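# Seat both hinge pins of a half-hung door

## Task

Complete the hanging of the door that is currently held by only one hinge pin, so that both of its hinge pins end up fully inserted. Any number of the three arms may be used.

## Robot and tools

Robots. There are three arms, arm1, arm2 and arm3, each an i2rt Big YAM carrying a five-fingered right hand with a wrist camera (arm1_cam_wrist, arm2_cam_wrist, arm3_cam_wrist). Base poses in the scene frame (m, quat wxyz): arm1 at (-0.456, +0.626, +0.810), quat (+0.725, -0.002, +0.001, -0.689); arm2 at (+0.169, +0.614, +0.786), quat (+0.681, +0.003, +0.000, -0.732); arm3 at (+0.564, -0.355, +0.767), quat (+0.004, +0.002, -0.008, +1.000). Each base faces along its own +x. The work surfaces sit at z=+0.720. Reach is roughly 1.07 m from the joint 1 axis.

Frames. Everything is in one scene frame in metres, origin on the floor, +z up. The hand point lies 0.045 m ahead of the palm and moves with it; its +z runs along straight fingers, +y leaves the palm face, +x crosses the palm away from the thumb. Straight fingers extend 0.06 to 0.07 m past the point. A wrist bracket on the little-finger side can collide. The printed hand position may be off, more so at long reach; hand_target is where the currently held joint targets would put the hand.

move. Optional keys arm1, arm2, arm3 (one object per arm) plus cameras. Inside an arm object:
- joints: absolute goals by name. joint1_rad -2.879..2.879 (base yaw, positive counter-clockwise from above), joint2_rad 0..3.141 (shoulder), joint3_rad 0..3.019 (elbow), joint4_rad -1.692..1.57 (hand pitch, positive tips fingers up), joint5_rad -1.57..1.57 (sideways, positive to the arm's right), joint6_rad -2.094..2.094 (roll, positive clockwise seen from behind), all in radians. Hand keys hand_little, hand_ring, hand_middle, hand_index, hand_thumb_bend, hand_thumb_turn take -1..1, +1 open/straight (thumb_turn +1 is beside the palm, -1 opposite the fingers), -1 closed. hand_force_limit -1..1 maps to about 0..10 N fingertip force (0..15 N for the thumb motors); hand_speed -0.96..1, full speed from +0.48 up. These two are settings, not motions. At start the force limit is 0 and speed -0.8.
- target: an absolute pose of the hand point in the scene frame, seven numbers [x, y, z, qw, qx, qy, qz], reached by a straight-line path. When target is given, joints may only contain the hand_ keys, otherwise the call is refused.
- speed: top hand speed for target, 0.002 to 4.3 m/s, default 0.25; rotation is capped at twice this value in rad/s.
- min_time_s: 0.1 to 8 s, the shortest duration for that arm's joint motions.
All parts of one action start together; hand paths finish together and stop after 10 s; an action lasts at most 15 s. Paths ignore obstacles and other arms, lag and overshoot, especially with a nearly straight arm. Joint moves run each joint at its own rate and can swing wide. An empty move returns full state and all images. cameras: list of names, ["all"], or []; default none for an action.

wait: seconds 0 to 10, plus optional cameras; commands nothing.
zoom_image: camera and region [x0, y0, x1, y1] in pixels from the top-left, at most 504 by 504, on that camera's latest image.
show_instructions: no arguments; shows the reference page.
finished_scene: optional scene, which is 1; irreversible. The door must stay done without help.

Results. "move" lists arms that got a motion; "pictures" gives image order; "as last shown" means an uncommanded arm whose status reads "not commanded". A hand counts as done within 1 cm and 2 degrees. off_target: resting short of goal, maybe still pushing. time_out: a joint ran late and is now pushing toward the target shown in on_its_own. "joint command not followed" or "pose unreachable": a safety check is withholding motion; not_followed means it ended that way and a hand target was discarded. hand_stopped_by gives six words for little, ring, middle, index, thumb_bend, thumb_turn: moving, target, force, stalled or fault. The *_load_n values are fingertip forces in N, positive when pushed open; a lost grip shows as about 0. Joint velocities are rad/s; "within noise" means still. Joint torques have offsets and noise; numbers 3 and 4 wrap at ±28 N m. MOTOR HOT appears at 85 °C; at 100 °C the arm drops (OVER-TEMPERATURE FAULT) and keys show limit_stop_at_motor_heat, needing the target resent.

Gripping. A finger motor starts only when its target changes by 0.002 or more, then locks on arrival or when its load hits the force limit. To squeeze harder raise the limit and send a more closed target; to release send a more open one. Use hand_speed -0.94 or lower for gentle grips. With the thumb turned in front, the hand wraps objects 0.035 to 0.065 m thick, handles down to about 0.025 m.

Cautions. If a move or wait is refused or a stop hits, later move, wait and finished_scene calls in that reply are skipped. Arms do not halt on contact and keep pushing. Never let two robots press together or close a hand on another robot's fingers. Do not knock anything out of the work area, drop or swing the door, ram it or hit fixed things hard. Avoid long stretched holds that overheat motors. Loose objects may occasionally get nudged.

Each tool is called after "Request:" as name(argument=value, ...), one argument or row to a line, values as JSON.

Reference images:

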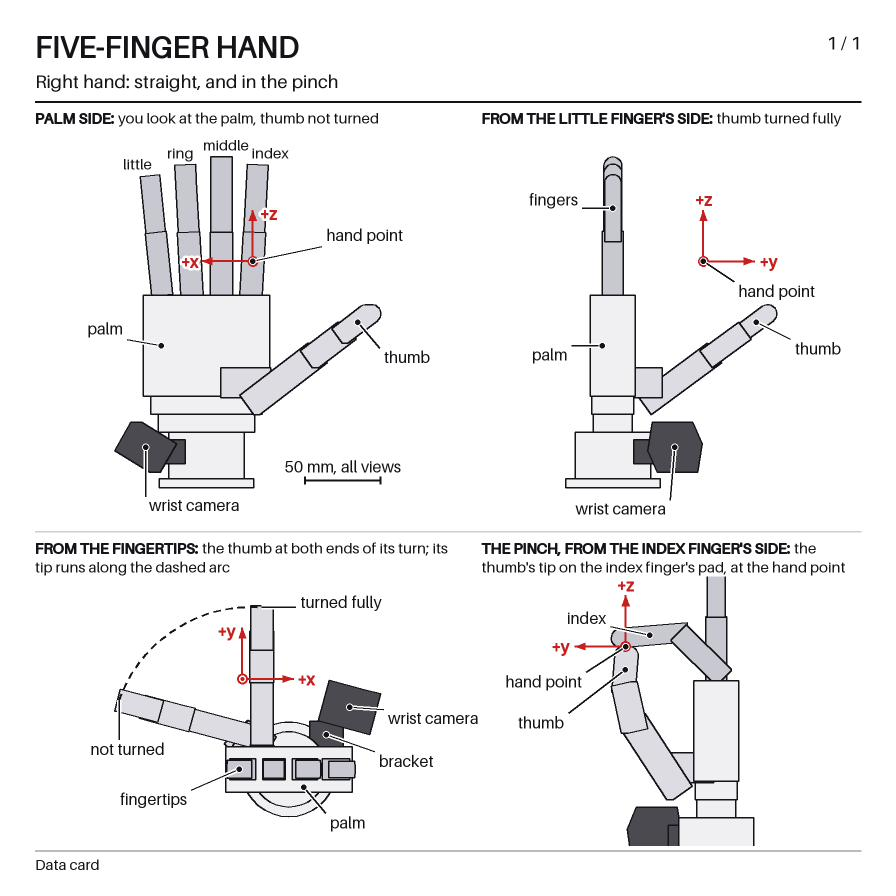

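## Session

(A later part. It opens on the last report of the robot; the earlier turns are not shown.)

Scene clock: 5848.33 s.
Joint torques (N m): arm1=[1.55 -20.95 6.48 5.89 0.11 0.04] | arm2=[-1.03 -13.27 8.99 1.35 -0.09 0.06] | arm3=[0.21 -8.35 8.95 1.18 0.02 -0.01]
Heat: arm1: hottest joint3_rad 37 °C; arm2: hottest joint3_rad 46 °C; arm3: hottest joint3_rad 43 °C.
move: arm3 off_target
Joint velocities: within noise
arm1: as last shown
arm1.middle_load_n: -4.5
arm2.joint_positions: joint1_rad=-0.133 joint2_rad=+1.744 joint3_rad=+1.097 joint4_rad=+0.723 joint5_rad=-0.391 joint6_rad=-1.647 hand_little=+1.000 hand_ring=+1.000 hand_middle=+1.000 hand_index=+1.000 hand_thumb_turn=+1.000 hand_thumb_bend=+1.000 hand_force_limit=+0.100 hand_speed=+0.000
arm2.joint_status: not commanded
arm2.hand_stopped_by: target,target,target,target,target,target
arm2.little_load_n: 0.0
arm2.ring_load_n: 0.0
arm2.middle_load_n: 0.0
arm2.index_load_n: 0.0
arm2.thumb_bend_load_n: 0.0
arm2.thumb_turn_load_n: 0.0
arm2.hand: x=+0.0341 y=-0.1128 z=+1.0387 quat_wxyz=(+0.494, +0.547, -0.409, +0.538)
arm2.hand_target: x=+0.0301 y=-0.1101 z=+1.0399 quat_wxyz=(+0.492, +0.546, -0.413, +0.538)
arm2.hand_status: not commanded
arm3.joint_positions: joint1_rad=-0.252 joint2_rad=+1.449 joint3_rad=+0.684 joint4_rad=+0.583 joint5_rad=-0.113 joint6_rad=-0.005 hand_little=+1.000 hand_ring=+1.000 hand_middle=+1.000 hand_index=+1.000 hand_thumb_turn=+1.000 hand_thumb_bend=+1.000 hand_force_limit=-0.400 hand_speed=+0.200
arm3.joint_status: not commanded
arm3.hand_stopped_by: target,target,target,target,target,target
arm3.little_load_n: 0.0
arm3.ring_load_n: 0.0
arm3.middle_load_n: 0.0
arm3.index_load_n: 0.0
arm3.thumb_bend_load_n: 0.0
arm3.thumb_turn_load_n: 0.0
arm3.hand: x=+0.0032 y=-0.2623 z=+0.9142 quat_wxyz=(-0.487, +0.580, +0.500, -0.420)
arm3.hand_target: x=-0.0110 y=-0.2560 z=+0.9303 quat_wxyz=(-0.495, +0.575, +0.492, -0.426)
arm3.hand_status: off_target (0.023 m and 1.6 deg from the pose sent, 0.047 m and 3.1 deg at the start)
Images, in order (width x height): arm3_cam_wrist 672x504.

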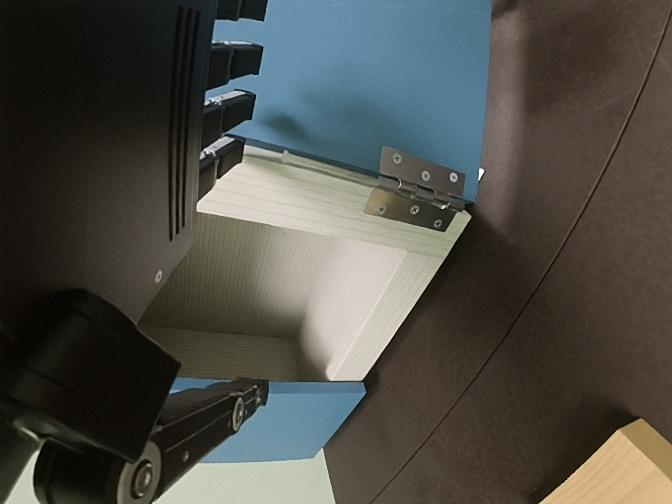

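Request:
move(
  arm3={"target": [-0.012, -0.257, 0.900, 0.495, -0.575, -0.492, 0.426], "speed": 0.05},
  cameras=["arm3_cam_wrist"],
)

Request:
zoom_image(
  camera="arm3_cam_wrist",
  region=[200, 80, 460, 240],
)

Scene clock: 5854.40 s.
Joint torques (N m): arm1=[1.49 -20.89 6.48 5.89 0.11 0.04] | arm2=[-0.97 -13.1 8.9 1.29 -0.08 0.06] | arm3=[0.38 -7.41 6.98 2.14 0.17 -0.01]
Heat: arm1: hottest joint3_rad 37 °C; arm2: hottest joint3_rad 46 °C; arm3: hottest joint3_rad 44 °C.
move: arm3 done
Joint velocities: within noise
arm1, arm2: as last shown
arm1.middle_load_n: -4.0
arm3.joint_positions: joint1_rad=-0.252 joint2_rad=+1.506 joint3_rad=+0.679 joint4_rad=+0.660 joint5_rad=-0.114 joint6_rad=-0.005 hand_little=+1.000 hand_ring=+1.000 hand_middle=+1.000 hand_index=+1.000 hand_thumb_turn=+1.000 hand_thumb_bend=+1.000 hand_force_limit=-0.400 hand_speed=+0.200
arm3.joint_status: not commanded
arm3.hand_stopped_by: target,target,target,target,target,target
arm3.little_load_n: 0.0
arm3.ring_load_n: 0.0
arm3.middle_load_n: 0.0
arm3.index_load_n: 0.0
arm3.thumb_bend_load_n: 0.0
arm3.thumb_turn_load_n: 0.0
arm3.hand: x=-0.0031 y=-0.2606 z=+0.8996 quat_wxyz=(-0.491, +0.576, +0.498, -0.423)
arm3.hand_target: x=-0.0116 y=-0.2570 z=+0.8998 quat_wxyz=(-0.495, +0.575, +0.492, -0.426)
arm3.hand_status: done (0.010 m and 0.9 deg from the pose sent, 0.021 m and 1.6 deg at the start)
Images, in order (width x height): arm3_cam_wrist 672x504.

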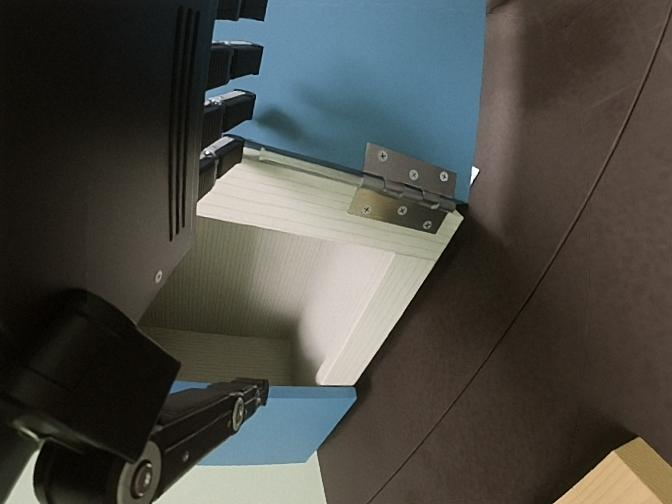

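Scaled by 1.938 from the camera's image (finer frame: 960x720).

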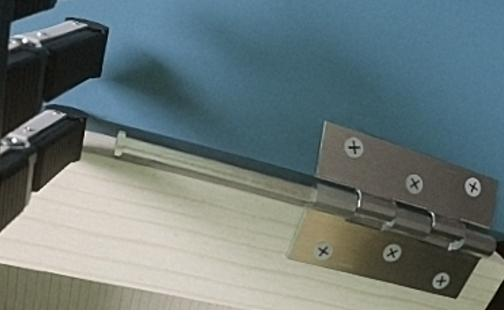

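Request:
move(
  arm3={"target": [-0.008, -0.258, 0.872, 0.4563, -0.6055, -0.5208, 0.3924], "speed": 0.04},
  cameras=["arm3_cam_wrist"],
)

Request:
zoom_image(
  camera="arm3_cam_wrist",
  region=[220, 100, 440, 240],
)

Scene clock: 5859.77 s.
Joint torques (N m): arm1=[1.49 -20.95 6.49 5.89 0.07 0.04] | arm2=[-1.08 -13.1 9.01 1.36 -0.07 0.06] | arm3=[0.62 -6.12 7.69 -0.05 0.19 -0.17]
Heat: arm1: hottest joint3_rad 37 °C; arm2: hottest joint3_rad 46 °C; arm3: hottest joint3_rad 44 °C.
move: arm3 off_target
Joint velocities: within noise
arm1, arm2: as last shown
arm1.joint_positions: joint1_rad=+0.392 joint2_rad=+2.146 joint3_rad=+0.936 joint4_rad=+0.843 joint5_rad=+0.043 joint6_rad=+0.017 hand_little=+1.000 hand_ring=+1.000 hand_middle=+0.999 hand_index=+1.000 hand_thumb_turn=+1.000 hand_thumb_bend=-0.900 hand_force_limit=+0.000 hand_speed=+0.000
arm1.middle_load_n: -4.5
arm1.hand: x=-0.1573 y=+0.0479 z=+0.7110 quat_wxyz=(-0.109, +0.164, -0.808, +0.556)
arm1.hand_target: x=-0.1384 y=+0.0204 z=+0.7704 quat_wxyz=(-0.126, +0.155, -0.762, +0.616)
arm3.joint_positions: joint1_rad=-0.252 joint2_rad=+1.501 joint3_rad=+0.704 joint4_rad=+0.560 joint5_rad=-0.113 joint6_rad=-0.004 hand_little=+1.000 hand_ring=+1.000 hand_middle=+1.000 hand_index=+1.000 hand_thumb_turn=+1.000 hand_thumb_bend=+1.000 hand_force_limit=-0.400 hand_speed=+0.200
arm3.joint_status: not commanded
arm3.hand_stopped_by: target,target,target,target,target,target
arm3.little_load_n: 0.0
arm3.ring_load_n: 0.0
arm3.middle_load_n: 0.0
arm3.index_load_n: 0.5
arm3.thumb_bend_load_n: 0.0
arm3.thumb_turn_load_n: -0.5
arm3.hand: x=-0.0016 y=-0.2606 z=+0.8904 quat_wxyz=(-0.469, +0.595, +0.510, -0.408)
arm3.hand_target: x=-0.0067 y=-0.2582 z=+0.8722 quat_wxyz=(-0.456, +0.605, +0.521, -0.393)
arm3.hand_status: off_target (0.020 m and 2.9 deg from the pose sent, 0.028 m and 6.9 deg at the start)
Images, in order (width x height): arm3_cam_wrist 672x504.

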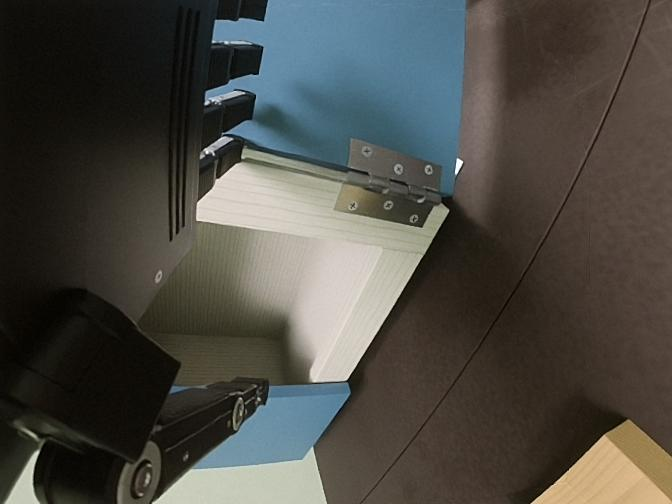

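Scaled by 2.291 from the camera's image (finer frame: 960x720).

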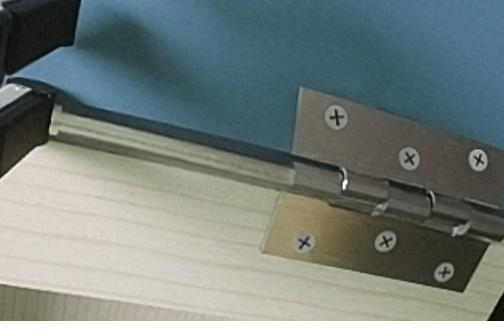

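Request:
move(
  arm1={"target": [-0.1384, 0.0204, 0.760, -0.1255, 0.155, -0.7615, 0.6167], "speed": 0.01},
  cameras=["arm3_cam_wrist"],
)

Request:
zoom_image(
  camera="arm3_cam_wrist",
  region=[220, 100, 440, 240],
)

Scene clock: 5865.57 s.
Joint torques (N m): arm1=[1.61 -20.07 6.34 5.56 0.06 0.04] | arm2=[-1.03 -13.22 9.03 1.29 -0.08 0.06] | arm3=[0.62 -6.12 7.69 -0.03 0.19 -0.17]
Heat: arm1: hottest joint3_rad 37 °C; arm2: hottest joint3_rad 46 °C; arm3: hottest joint3_rad 44 °C.
move: arm1 off_target
Joint velocities: within noise
arm1.joint_positions: joint1_rad=+0.392 joint2_rad=+2.159 joint3_rad=+0.932 joint4_rad=+0.879 joint5_rad=+0.044 joint6_rad=+0.017 hand_little=+1.000 hand_ring=+1.000 hand_middle=+0.999 hand_index=+1.000 hand_thumb_turn=+1.000 hand_thumb_bend=-0.900 hand_force_limit=+0.000 hand_speed=+0.000
arm1.joint_status: not commanded
arm1.hand_stopped_by: target,target,target,target,target,target
arm1.little_load_n: 0.0
arm1.ring_load_n: -2.0
arm1.middle_load_n: -4.0
arm1.index_load_n: 0.0
arm1.thumb_bend_load_n: 0.0
arm1.thumb_turn_load_n: 0.0
arm1.hand: x=-0.1574 y=+0.0477 z=+0.7096 quat_wxyz=(-0.111, +0.162, -0.803, +0.563)
arm1.hand_target: x=-0.1395 y=+0.0231 z=+0.7607 quat_wxyz=(-0.126, +0.155, -0.762, +0.616)
arm1.hand_status: off_target (0.060 m and 7.9 deg from the pose sent, 0.059 m and 9.0 deg at the start)
arm2, arm3: as last shown
arm2.middle_load_n: -0.5
arm2.thumb_turn_load_n: 0.5
arm3.thumb_turn_load_n: 0.0
Images, in order (width x height): arm3_cam_wrist 672x504.

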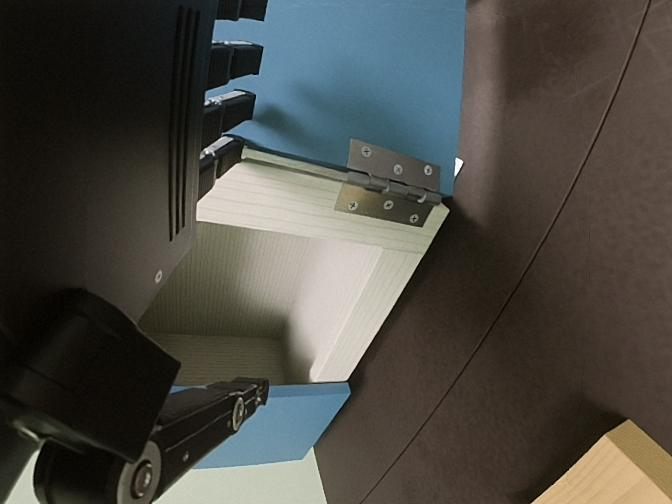

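Scaled by 2.291 from the camera's image (finer frame: 960x720).

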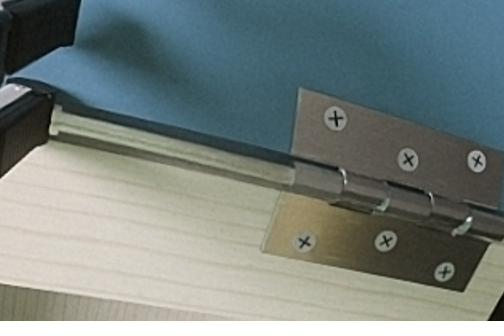

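Request:
move(
  arm1={"target": [-0.1395, 0.0220, 0.753, -0.1255, 0.155, -0.7615, 0.6167], "speed": 0.01},
  cameras=["arm3_cam_wrist"],
)

Request:
zoom_image(
  camera="arm3_cam_wrist",
  region=[220, 100, 440, 240],
)

Scene clock: 5870.03 s.
Joint torques (N m): arm1=[1.55 -19.49 6.3 5.3 0.04 0.04] | arm2=[-1.03 -13.1 8.98 1.32 -0.07 0.06] | arm3=[0.56 -6.18 7.72 -0.08 0.18 -0.17]
Heat: arm1: hottest joint3_rad 37 °C; arm2: hottest joint3_rad 46 °C; arm3: hottest joint3_rad 44 °C.
move: arm1 off_target
Joint velocities: within noise
arm1.joint_positions: joint1_rad=+0.392 joint2_rad=+2.169 joint3_rad=+0.930 joint4_rad=+0.904 joint5_rad=+0.044 joint6_rad=+0.017 hand_little=+1.000 hand_ring=+1.000 hand_middle=+0.999 hand_index=+1.000 hand_thumb_turn=+1.000 hand_thumb_bend=-0.900 hand_force_limit=+0.000 hand_speed=+0.000
arm1.joint_status: not commanded
arm1.hand_stopped_by: target,target,target,target,target,target
arm1.little_load_n: 0.0
arm1.ring_load_n: -1.5
arm1.middle_load_n: -3.5
arm1.index_load_n: 0.0
arm1.thumb_bend_load_n: 0.0
arm1.thumb_turn_load_n: 0.0
arm1.hand: x=-0.1573 y=+0.0473 z=+0.7081 quat_wxyz=(-0.112, +0.161, -0.799, +0.568)
arm1.hand_target: x=-0.1405 y=+0.0243 z=+0.7537 quat_wxyz=(-0.126, +0.155, -0.762, +0.616)
arm1.hand_status: off_target (0.054 m and 7.2 deg from the pose sent, 0.054 m and 8.0 deg at the start)
arm2, arm3: as last shown
arm2.middle_load_n: 0.0
arm2.thumb_turn_load_n: 0.0
arm3.thumb_turn_load_n: -0.5
Images, in order (width x height): arm3_cam_wrist 672x504.

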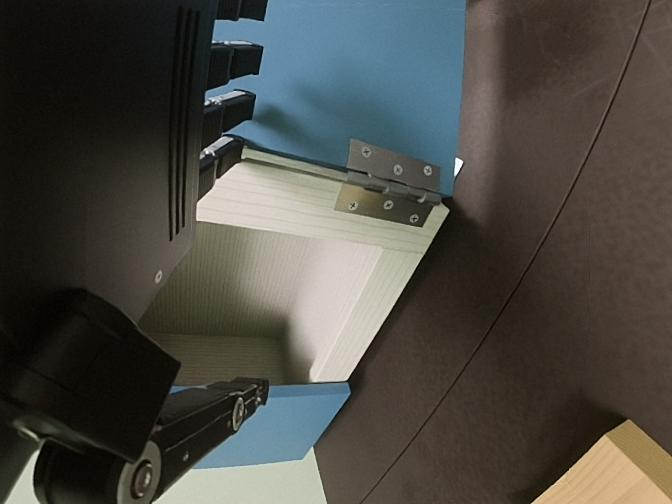

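Scaled by 2.291 from the camera's image (finer frame: 960x720).

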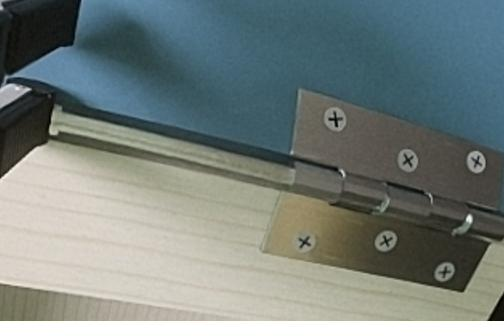

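Request:
move(
  arm1={"target": [-0.1400, 0.0230, 0.748, -0.1255, 0.155, -0.7615, 0.6167], "speed": 0.01},
  cameras=["arm3_cam_wrist"],
)

Request:
zoom_image(
  camera="arm3_cam_wrist",
  region=[330, 130, 450, 230],
)

Scene clock: 5873.67 s.
Joint torques (N m): arm1=[1.61 -19.14 6.26 5.12 0.04 0.03] | arm2=[-1.08 -12.98 9.05 1.4 -0.07 0.07] | arm3=[0.62 -6.18 7.66 -0.03 0.18 -0.17]
Heat: arm1: hottest joint3_rad 37 °C; arm2: hottest joint3_rad 46 °C; arm3: hottest joint3_rad 44 °C.
move: arm1 off_target
Joint velocities: within noise
arm1.joint_positions: joint1_rad=+0.392 joint2_rad=+2.178 joint3_rad=+0.930 joint4_rad=+0.921 joint5_rad=+0.044 joint6_rad=+0.017 hand_little=+1.000 hand_ring=+1.000 hand_middle=+0.999 hand_index=+1.000 hand_thumb_turn=+1.000 hand_thumb_bend=-0.900 hand_force_limit=+0.000 hand_speed=+0.000
arm1.joint_status: not commanded
arm1.hand_stopped_by: target,target,target,target,target,target
arm1.little_load_n: 0.0
arm1.ring_load_n: -1.5
arm1.middle_load_n: -3.5
arm1.index_load_n: 0.0
arm1.thumb_bend_load_n: 0.0
arm1.thumb_turn_load_n: 0.0
arm1.hand: x=-0.1571 y=+0.0469 z=+0.7068 quat_wxyz=(-0.113, +0.161, -0.797, +0.572)
arm1.hand_target: x=-0.1409 y=+0.0251 z=+0.7486 quat_wxyz=(-0.126, +0.155, -0.762, +0.616)
arm1.hand_status: off_target (0.051 m and 6.7 deg from the pose sent, 0.050 m and 7.2 deg at the start)
arm2, arm3: as last shown
arm3.thumb_turn_load_n: 0.0
arm3.hand: x=-0.0018 y=-0.2606 z=+0.8907 quat_wxyz=(-0.469, +0.595, +0.509, -0.408)
arm3.hand_target: x=-0.0068 y=-0.2581 z=+0.8724 quat_wxyz=(-0.457, +0.605, +0.521, -0.393)
Images, in order (width x height): arm3_cam_wrist 672x504.

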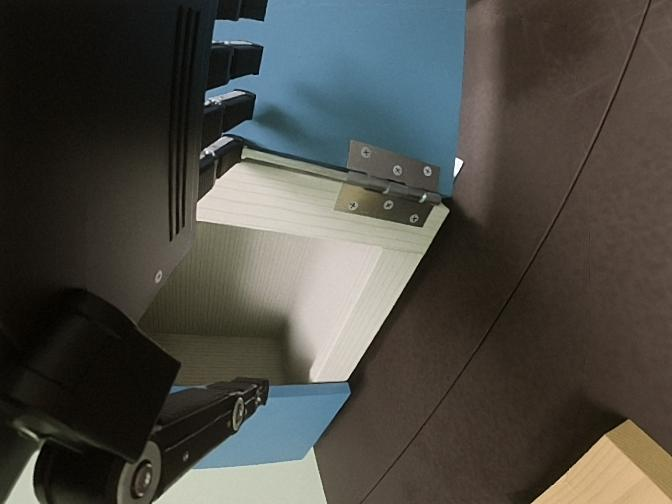

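Scaled by 4.200 from the camera's image (finer frame: 960x720).

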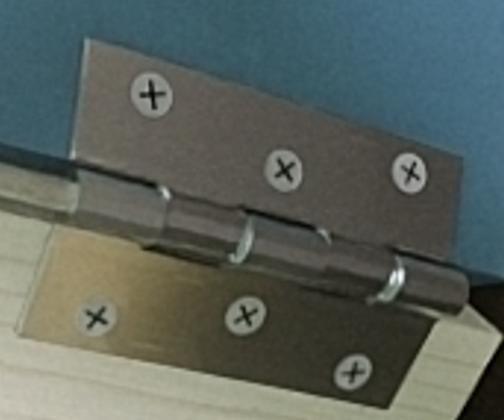

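Request:
move(
  arm1={"target": [-0.1405, 0.0235, 0.744, -0.1255, 0.155, -0.7615, 0.6167], "speed": 0.01},
  cameras=["arm3_cam_wrist"],
)

Request:
zoom_image(
  camera="arm3_cam_wrist",
  region=[330, 130, 450, 230],
)

Request:
zoom_image(
  camera="arm3_cam_wrist",
  region=[220, 100, 440, 240],
)

Scene clock: 5880.37 s.
Joint torques (N m): arm1=[1.55 -18.84 6.27 4.96 0.02 0.04] | arm2=[-0.85 -12.92 9.06 1.35 -0.08 0.08] | arm3=[0.67 -6.24 7.66 -0.03 0.18 -0.17]
Heat: arm1: hottest joint3_rad 37 °C; arm2: hottest joint3_rad 46 °C; arm3: hottest joint3_rad 43 °C.
move: arm1 off_target
Joint velocities: within noise
arm1.joint_positions: joint1_rad=+0.392 joint2_rad=+2.184 joint3_rad=+0.930 joint4_rad=+0.934 joint5_rad=+0.044 joint6_rad=+0.017 hand_little=+1.000 hand_ring=+1.000 hand_middle=+0.999 hand_index=+1.000 hand_thumb_turn=+1.000 hand_thumb_bend=-0.900 hand_force_limit=+0.000 hand_speed=+0.000
arm1.joint_status: not commanded
arm1.hand_stopped_by: target,target,target,target,target,target
arm1.little_load_n: 0.0
arm1.ring_load_n: -1.5
arm1.middle_load_n: -3.0
arm1.index_load_n: 0.0
arm1.thumb_bend_load_n: 0.0
arm1.thumb_turn_load_n: 0.0
arm1.hand: x=-0.1569 y=+0.0465 z=+0.7059 quat_wxyz=(-0.114, +0.160, -0.795, +0.574)
arm1.hand_target: x=-0.1413 y=+0.0255 z=+0.7447 quat_wxyz=(-0.126, +0.155, -0.762, +0.616)
arm1.hand_status: off_target (0.047 m and 6.4 deg from the pose sent, 0.047 m and 6.7 deg at the start)
arm2, arm3: as last shown
Images, in order (width x height): arm3_cam_wrist 672x504.

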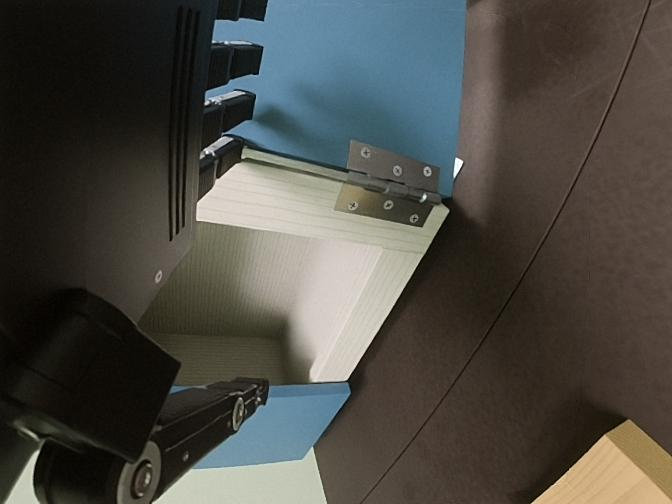

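Scaled by 4.200 from the camera's image (finer frame: 960x720).

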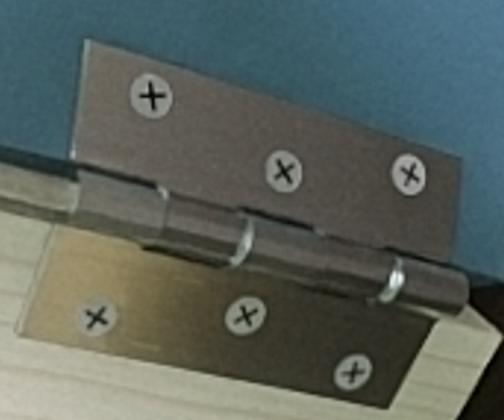

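Scaled by 2.291 from the camera's image (finer frame: 960x720).

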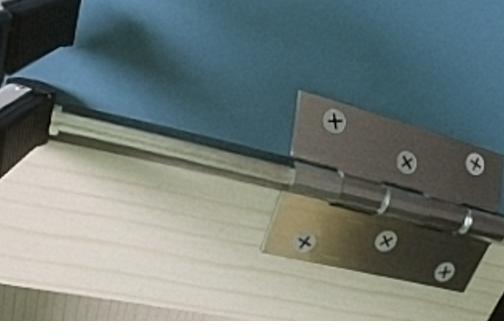

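Request:
move(
  arm1={"target": [-0.1410, 0.0240, 0.739, -0.1255, 0.155, -0.7615, 0.6167], "speed": 0.01},
  cameras=["arm3_cam_wrist", "arm2_cam_wrist"],
)

Request:
zoom_image(
  camera="arm3_cam_wrist",
  region=[330, 130, 450, 230],
)

Request:
zoom_image(
  camera="arm2_cam_wrist",
  region=[375, 315, 445, 405],
)

Scene clock: 5886.47 s.
Joint torques (N m): arm1=[1.49 -18.43 6.31 4.77 0.01 0.03] | arm2=[-0.73 -12.98 8.98 1.33 -0.07 0.06] | arm3=[0.62 -6.07 7.69 -0.02 0.18 -0.16]
Heat: arm1: hottest joint3_rad 37 °C; arm2: hottest joint3_rad 46 °C; arm3: hottest joint3_rad 43 °C.
move: arm1 off_target
Joint velocities: within noise
arm1.joint_positions: joint1_rad=+0.392 joint2_rad=+2.192 joint3_rad=+0.930 joint4_rad=+0.951 joint5_rad=+0.044 joint6_rad=+0.017 hand_little=+1.000 hand_ring=+1.000 hand_middle=+0.999 hand_index=+1.000 hand_thumb_turn=+1.000 hand_thumb_bend=-0.900 hand_force_limit=+0.000 hand_speed=+0.000
arm1.joint_status: not commanded
arm1.hand_stopped_by: target,target,target,target,target,target
arm1.little_load_n: 0.0
arm1.ring_load_n: -1.0
arm1.middle_load_n: -2.5
arm1.index_load_n: -0.5
arm1.thumb_bend_load_n: 0.0
arm1.thumb_turn_load_n: 0.0
arm1.hand: x=-0.1567 y=+0.0461 z=+0.7047 quat_wxyz=(-0.114, +0.160, -0.792, +0.578)
arm1.hand_target: x=-0.1417 y=+0.0258 z=+0.7397 quat_wxyz=(-0.126, +0.155, -0.762, +0.616)
arm1.hand_status: off_target (0.044 m and 5.9 deg from the pose sent, 0.043 m and 6.4 deg at the start)
arm2, arm3: as last shown
arm3.ring_load_n: -0.5
pictures: arm2_cam_wrist, arm3_cam_wrist
Images, in order (width x height): arm2_cam_wrist 672x504, arm3_cam_wrist 672x504.

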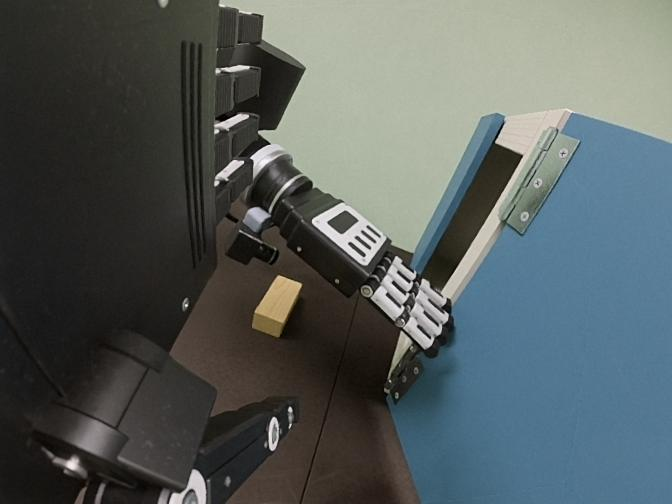

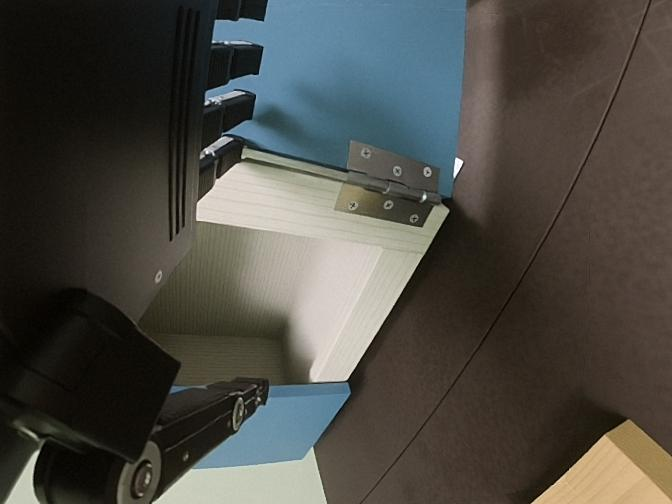

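Scaled by 4.200 from the camera's image (finer frame: 960x720).

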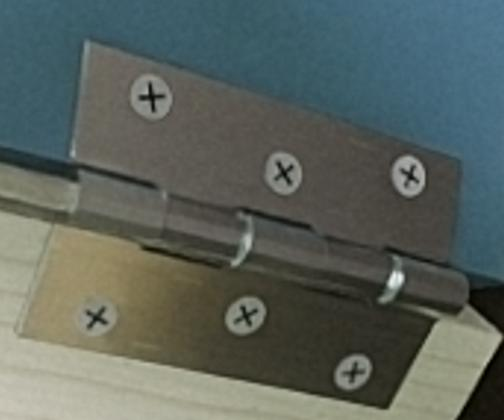

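Scaled by 5.600 from the camera's image (finer frame: 960x720).

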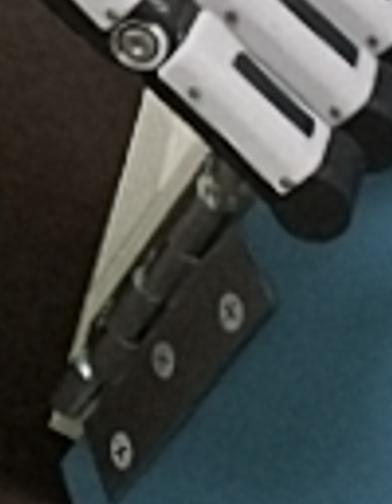

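Request:
move(
  arm1={"target": [-0.1412, 0.0243, 0.735, -0.1255, 0.155, -0.7615, 0.6167], "speed": 0.01},
  cameras=["arm3_cam_wrist", "arm2_cam_wrist"],
)

Request:
zoom_image(
  camera="arm3_cam_wrist",
  region=[220, 100, 440, 240],
)

Request:
zoom_image(
  camera="arm3_cam_wrist",
  region=[330, 130, 450, 230],
)

Request:
zoom_image(
  camera="arm2_cam_wrist",
  region=[375, 335, 425, 405],
)

Scene clock: 5896.97 s.
Joint torques (N m): arm1=[1.44 -18.08 6.41 4.6 0.01 0.03] | arm2=[-1.14 -13.04 8.99 1.33 -0.07 0.07] | arm3=[0.62 -6.18 7.68 -0.03 0.18 -0.17]
Heat: arm1: hottest joint3_rad 37 °C; arm2: hottest joint3_rad 46 °C; arm3: hottest joint3_rad 43 °C.
move: arm1 off_target
Joint velocities: within noise
arm1.joint_positions: joint1_rad=+0.392 joint2_rad=+2.199 joint3_rad=+0.930 joint4_rad=+0.964 joint5_rad=+0.044 joint6_rad=+0.017 hand_little=+1.000 hand_ring=+1.000 hand_middle=+0.999 hand_index=+1.000 hand_thumb_turn=+1.000 hand_thumb_bend=-0.900 hand_force_limit=+0.000 hand_speed=+0.000
arm1.joint_status: not commanded
arm1.hand_stopped_by: target,target,target,target,target,target
arm1.little_load_n: 0.0
arm1.ring_load_n: -1.0
arm1.middle_load_n: -2.5
arm1.index_load_n: 0.0
arm1.thumb_bend_load_n: 0.0
arm1.thumb_turn_load_n: 0.0
arm1.hand: x=-0.1566 y=+0.0459 z=+0.7037 quat_wxyz=(-0.115, +0.159, -0.791, +0.580)
arm1.hand_target: x=-0.1419 y=+0.0261 z=+0.7357 quat_wxyz=(-0.126, +0.155, -0.762, +0.616)
arm1.hand_status: off_target (0.041 m and 5.5 deg from the pose sent, 0.040 m and 5.9 deg at the start)
arm2.joint_positions: joint1_rad=-0.133 joint2_rad=+1.744 joint3_rad=+1.097 joint4_rad=+0.723 joint5_rad=-0.391 joint6_rad=-1.647 hand_little=+1.000 hand_ring=+1.000 hand_middle=+1.000 hand_index=+1.000 hand_thumb_turn=+1.000 hand_thumb_bend=+1.000 hand_force_limit=+0.100 hand_speed=+0.000
arm2.joint_status: not commanded
arm2.hand_stopped_by: target,target,target,target,target,target
arm2.little_load_n: 0.0
arm2.ring_load_n: 0.0
arm2.middle_load_n: 0.0
arm2.index_load_n: 0.0
arm2.thumb_bend_load_n: 0.0
arm2.thumb_turn_load_n: 0.0
arm2.hand: x=+0.0341 y=-0.1128 z=+1.0387 quat_wxyz=(+0.494, +0.547, -0.409, +0.538)
arm2.hand_target: x=+0.0301 y=-0.1101 z=+1.0399 quat_wxyz=(+0.492, +0.546, -0.413, +0.538)
arm2.hand_status: not commanded
arm3: as last shown
arm3.ring_load_n: 0.0
arm3.thumb_turn_load_n: -0.5
pictures: arm2_cam_wrist, arm3_cam_wrist
Images, in order (width x height): arm2_cam_wrist 672x504, arm3_cam_wrist 672x504.

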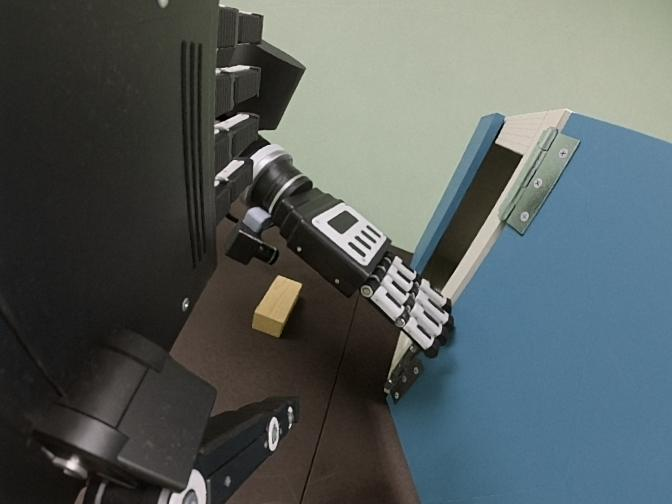

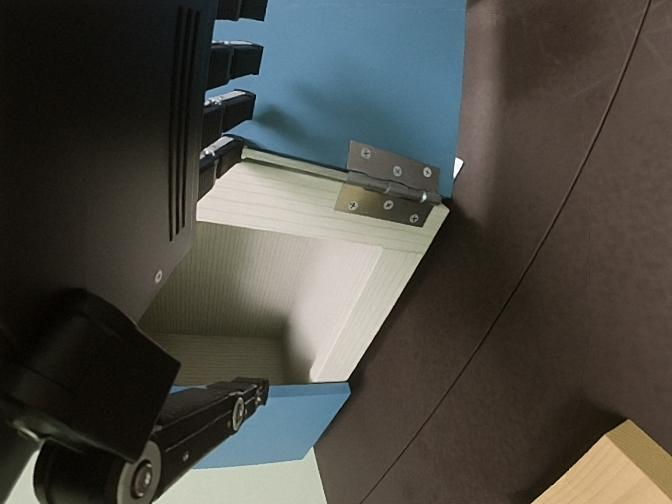

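Scaled by 2.291 from the camera's image (finer frame: 960x720).

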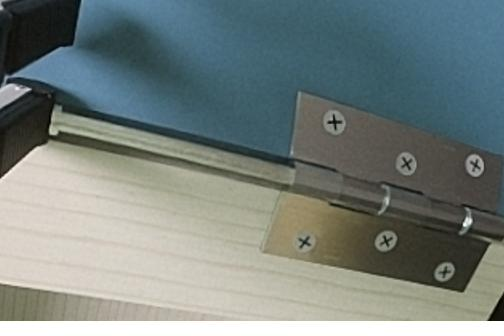

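Scaled by 4.200 from the camera's image (finer frame: 960x720).

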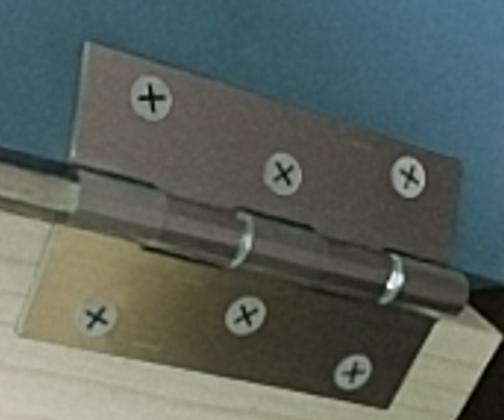

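Scaled by 7.200 from the camera's image (finer frame: 960x720).

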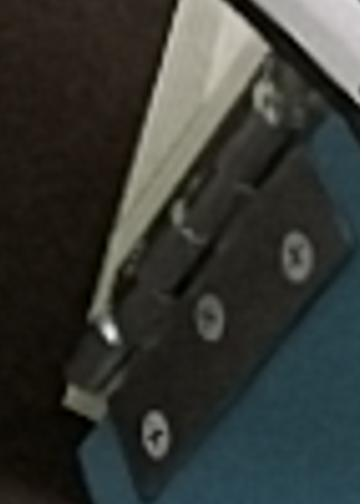

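Request:
move(
  cameras=["arm3_cam_wrist","arm2_cam_wrist"],
)

Request:
zoom_image(
  camera="arm3_cam_wrist",
  region=[220, 100, 440, 240],
)

Request:
zoom_image(
  camera="arm2_cam_wrist",
  region=[375, 335, 425, 405],
)

Scene clock: 5911.83 s.
Joint torques (N m): arm1=[1.49 -18.08 6.39 4.57 0.01 0.03] | arm2=[-0.91 -13.39 9.02 1.39 -0.06 0.08] | arm3=[0.62 -6.24 7.68 -0.02 0.19 -0.17]
Heat: arm1: hottest joint3_rad 37 °C; arm2: hottest joint3_rad 46 °C; arm3: hottest joint3_rad 43 °C.
Joint velocities: within noise
arm1.joint_positions: joint1_rad=+0.392 joint2_rad=+2.199 joint3_rad=+0.930 joint4_rad=+0.964 joint5_rad=+0.044 joint6_rad=+0.017 hand_little=+1.000 hand_ring=+1.000 hand_middle=+0.999 hand_index=+1.000 hand_thumb_turn=+1.000 hand_thumb_bend=-0.900 hand_force_limit=+0.000 hand_speed=+0.000
arm1.joint_status: not commanded
arm1.hand_stopped_by: target,target,target,target,target,target
arm1.little_load_n: 0.0
arm1.ring_load_n: -1.0
arm1.middle_load_n: -2.5
arm1.index_load_n: 0.0
arm1.thumb_bend_load_n: 0.0
arm1.thumb_turn_load_n: 0.0
arm1.hand: x=-0.1566 y=+0.0459 z=+0.7037 quat_wxyz=(-0.115, +0.159, -0.791, +0.580) (m; scene frame)
arm1.hand_target: x=-0.1419 y=+0.0261 z=+0.7357 quat_wxyz=(-0.126, +0.155, -0.762, +0.616) (m; scene frame)
arm1.hand_status: off_target (0.041 m and 5.5 deg from the pose sent, 0.040 m and 5.9 deg at the start)
arm2.joint_positions: joint1_rad=-0.133 joint2_rad=+1.744 joint3_rad=+1.097 joint4_rad=+0.723 joint5_rad=-0.391 joint6_rad=-1.647 hand_little=+1.000 hand_ring=+1.000 hand_middle=+1.000 hand_index=+1.000 hand_thumb_turn=+1.000 hand_thumb_bend=+1.000 hand_force_limit=+0.100 hand_speed=+0.000
arm2.joint_status: not commanded
arm2.hand_stopped_by: target,target,target,target,target,target
arm2.little_load_n: 0.0
arm2.ring_load_n: 0.0
arm2.middle_load_n: 0.0
arm2.index_load_n: 0.0
arm2.thumb_bend_load_n: 0.0
arm2.thumb_turn_load_n: 0.0
arm2.hand: x=+0.0341 y=-0.1128 z=+1.0387 quat_wxyz=(+0.494, +0.547, -0.409, +0.538) (m; scene frame)
arm2.hand_target: x=+0.0301 y=-0.1101 z=+1.0399 quat_wxyz=(+0.492, +0.546, -0.413, +0.538) (m; scene frame)
arm2.hand_status: not commanded
arm3.joint_positions: joint1_rad=-0.252 joint2_rad=+1.501 joint3_rad=+0.704 joint4_rad=+0.560 joint5_rad=-0.113 joint6_rad=-0.004 hand_little=+1.000 hand_ring=+1.000 hand_middle=+1.000 hand_index=+1.000 hand_thumb_turn=+1.000 hand_thumb_bend=+1.000 hand_force_limit=-0.400 hand_speed=+0.200
arm3.joint_status: not commanded
arm3.hand_stopped_by: target,target,target,target,target,target
arm3.little_load_n: 0.0
arm3.ring_load_n: 0.0
arm3.middle_load_n: 0.0
arm3.index_load_n: 0.5
arm3.thumb_bend_load_n: 0.0
arm3.thumb_turn_load_n: -0.5
arm3.hand: x=-0.0018 y=-0.2606 z=+0.8907 quat_wxyz=(-0.469, +0.595, +0.509, -0.408) (m; scene frame)
arm3.hand_target: x=-0.0068 y=-0.2581 z=+0.8724 quat_wxyz=(-0.457, +0.605, +0.521, -0.393) (m; scene frame)
arm3.hand_status: not commanded
pictures: arm2_cam_wrist, arm3_cam_wrist
Images, in order (width x height): arm2_cam_wrist 672x504, arm3_cam_wrist 672x504.

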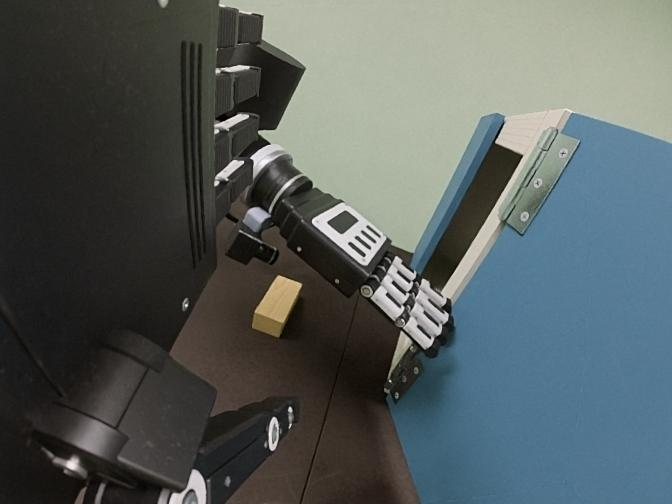

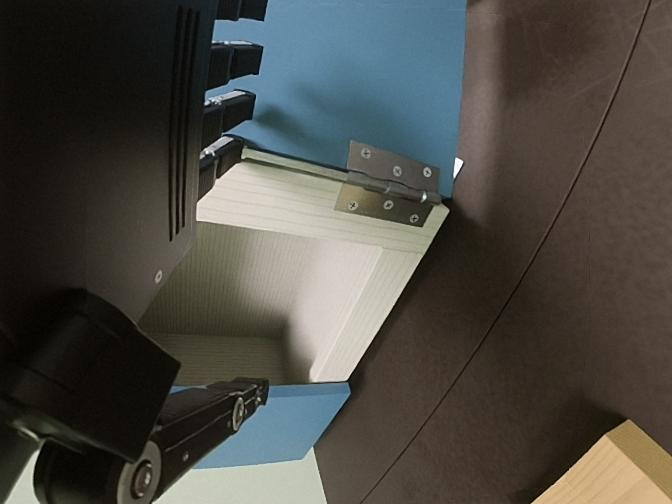

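Scaled by 2.291 from the camera's image (finer frame: 960x720).

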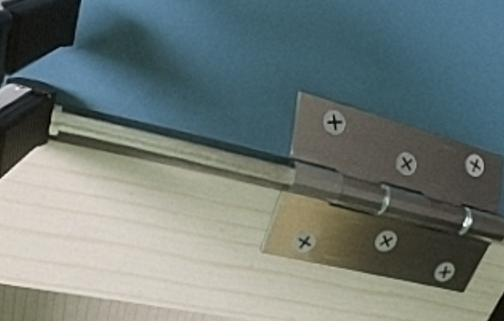

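Scaled by 7.200 from the camera's image (finer frame: 960x720).

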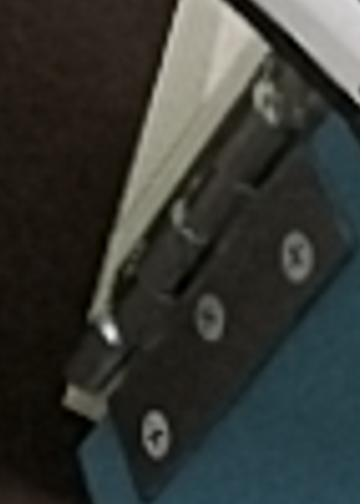

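Request:
move(
  arm1={"target": [-0.1412, 0.0243, 0.731, -0.1255, 0.155, -0.7615, 0.6167], "speed": 0.01},
  cameras=["arm3_cam_wrist","arm2_cam_wrist"],
)

Request:
zoom_image(
  camera="arm3_cam_wrist",
  region=[220, 100, 440, 240],
)

Request:
zoom_image(
  camera="arm2_cam_wrist",
  region=[375, 335, 425, 405],
)

Request:
move(
  arm1={"target": [-0.1412, 0.0243, 0.727, -0.1255, 0.155, -0.7615, 0.6167], "speed": 0.01},
  cameras=["arm3_cam_wrist","arm2_cam_wrist"],
)

Request:
zoom_image(
  camera="arm3_cam_wrist",
  region=[220, 100, 440, 240],
)

Request:
zoom_image(
  camera="arm2_cam_wrist",
  region=[375, 335, 425, 405],
)

Scene clock: 5919.30 s.
Joint torques (N m): arm1=[1.49 -17.67 6.57 4.41 0.01 0.03] | arm2=[-0.97 -12.92 9.09 1.33 -0.08 0.06] | arm3=[0.56 -6.24 7.68 -0.02 0.18 -0.18]
Heat: arm1: hottest joint3_rad 37 °C; arm2: hottest joint3_rad 46 °C; arm3: hottest joint3_rad 43 °C.
move: arm1 off_target
Joint velocities: within noise
arm1.joint_positions: joint1_rad=+0.392 joint2_rad=+2.205 joint3_rad=+0.930 joint4_rad=+0.976 joint5_rad=+0.044 joint6_rad=+0.017 hand_little=+1.000 hand_ring=+1.000 hand_middle=+0.999 hand_index=+1.000 hand_thumb_turn=+1.000 hand_thumb_bend=-0.900 hand_force_limit=+0.000 hand_speed=+0.000
arm1.joint_status: not commanded
arm1.hand_stopped_by: target,target,target,target,target,target
arm1.little_load_n: 0.0
arm1.ring_load_n: -0.5
arm1.middle_load_n: -2.0
arm1.index_load_n: 0.0
arm1.thumb_bend_load_n: 0.0
arm1.thumb_turn_load_n: 0.0
arm1.hand: x=-0.1565 y=+0.0456 z=+0.7029 quat_wxyz=(-0.116, +0.159, -0.789, +0.583)
arm1.hand_target: x=-0.1419 y=+0.0260 z=+0.7318 quat_wxyz=(-0.126, +0.155, -0.762, +0.616)
arm1.hand_status: off_target (0.038 m and 5.1 deg from the pose sent, 0.038 m and 5.5 deg at the start)
arm2, arm3: as last shown
pictures: arm2_cam_wrist, arm3_cam_wrist
Images, in order (width x height): arm2_cam_wrist 672x504, arm3_cam_wrist 672x504.

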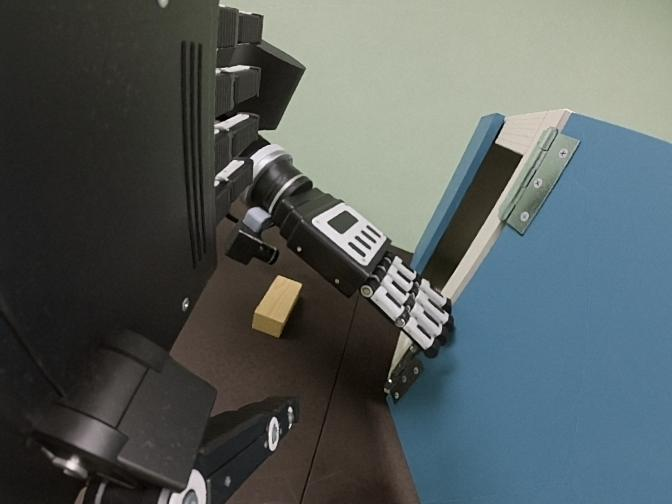

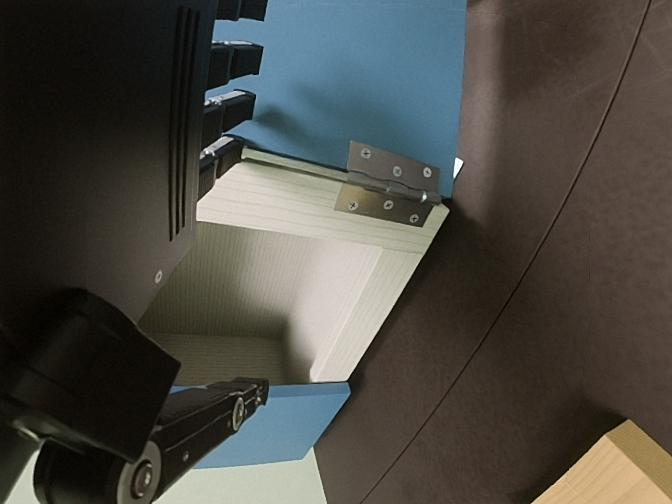

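Scaled by 2.291 from the camera's image (finer frame: 960x720).

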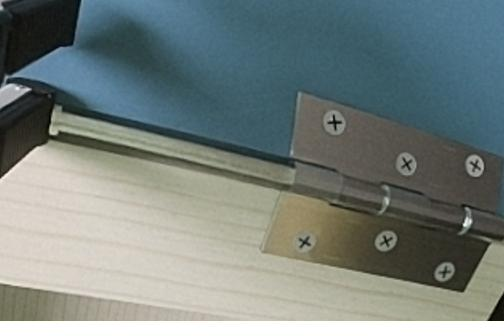

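Scaled by 7.200 from the camera's image (finer frame: 960x720).

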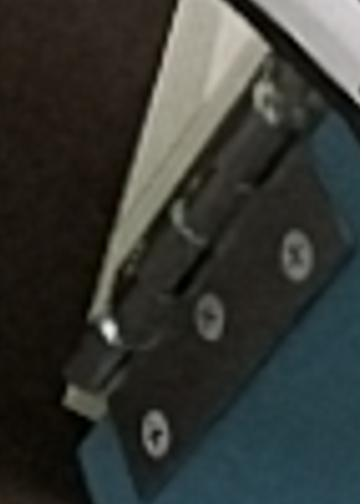

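Scene clock: 5920.30 s.
Joint torques (N m): arm1=[1.49 -17.26 6.74 4.21 0.01 0.04] | arm2=[-1.26 -13.04 9.06 1.29 -0.07 0.07] | arm3=[0.62 -6.24 7.66 -0.02 0.19 -0.17]
Heat: arm1: hottest joint3_rad 37 °C; arm2: hottest joint3_rad 46 °C; arm3: hottest joint3_rad 43 °C.
move: arm1 off_target
Joint velocities: within noise
arm1.joint_positions: joint1_rad=+0.392 joint2_rad=+2.211 joint3_rad=+0.930 joint4_rad=+0.989 joint5_rad=+0.044 joint6_rad=+0.017 hand_little=+1.000 hand_ring=+1.000 hand_middle=+1.000 hand_index=+1.000 hand_thumb_turn=+1.000 hand_thumb_bend=-0.900 hand_force_limit=+0.000 hand_speed=+0.000
arm1.joint_status: not commanded
arm1.hand_stopped_by: target,target,target,target,target,target
arm1.little_load_n: 0.0
arm1.ring_load_n: -0.5
arm1.middle_load_n: -2.0
arm1.index_load_n: 0.0
arm1.thumb_bend_load_n: 0.0
arm1.thumb_turn_load_n: 0.0
arm1.hand: x=-0.1564 y=+0.0454 z=+0.7021 quat_wxyz=(-0.116, +0.158, -0.787, +0.585)
arm1.hand_target: x=-0.1419 y=+0.0260 z=+0.7279 quat_wxyz=(-0.126, +0.155, -0.762, +0.616)
arm1.hand_status: off_target (0.036 m and 4.8 deg from the pose sent, 0.036 m and 5.1 deg at the start)
arm2, arm3: as last shown
arm3.ring_load_n: -0.5
arm3.thumb_turn_load_n: 0.0
pictures: arm2_cam_wrist, arm3_cam_wrist
Images, in order (width x height): arm2_cam_wrist 672x504, arm3_cam_wrist 672x504.

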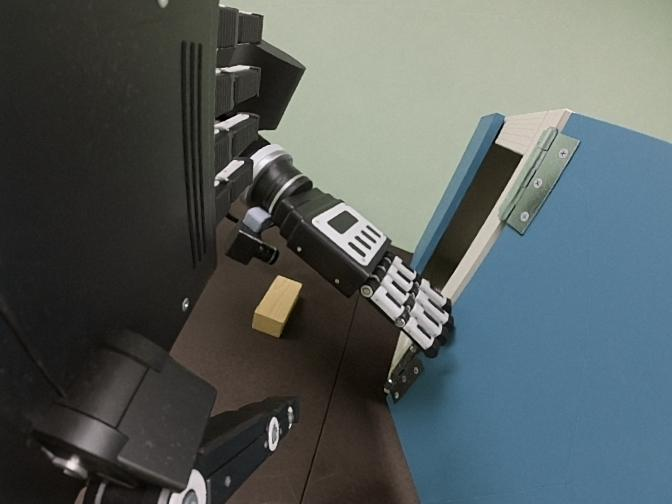

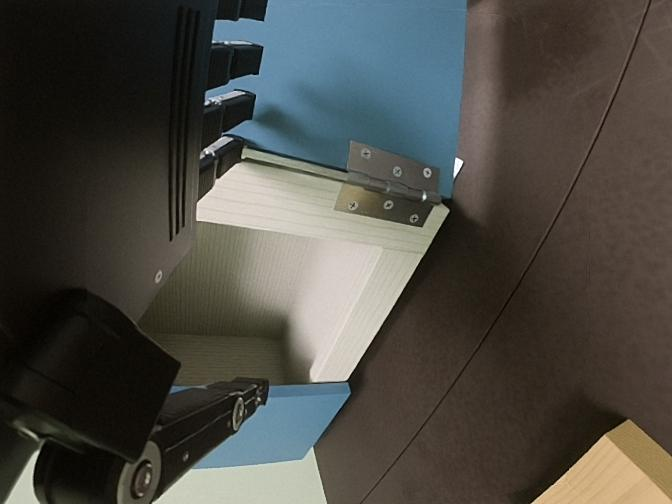

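Scaled by 2.291 from the camera's image (finer frame: 960x720).

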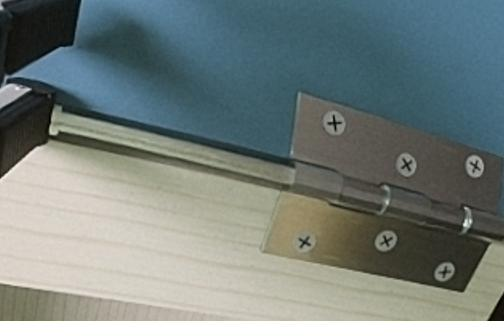

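Scaled by 7.200 from the camera's image (finer frame: 960x720).

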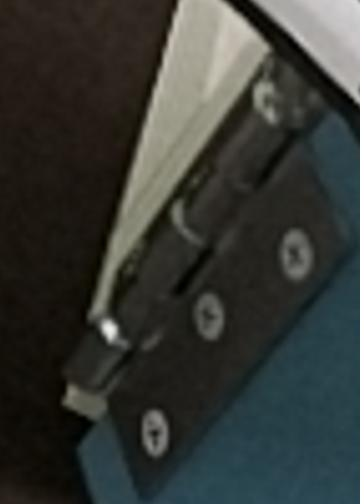

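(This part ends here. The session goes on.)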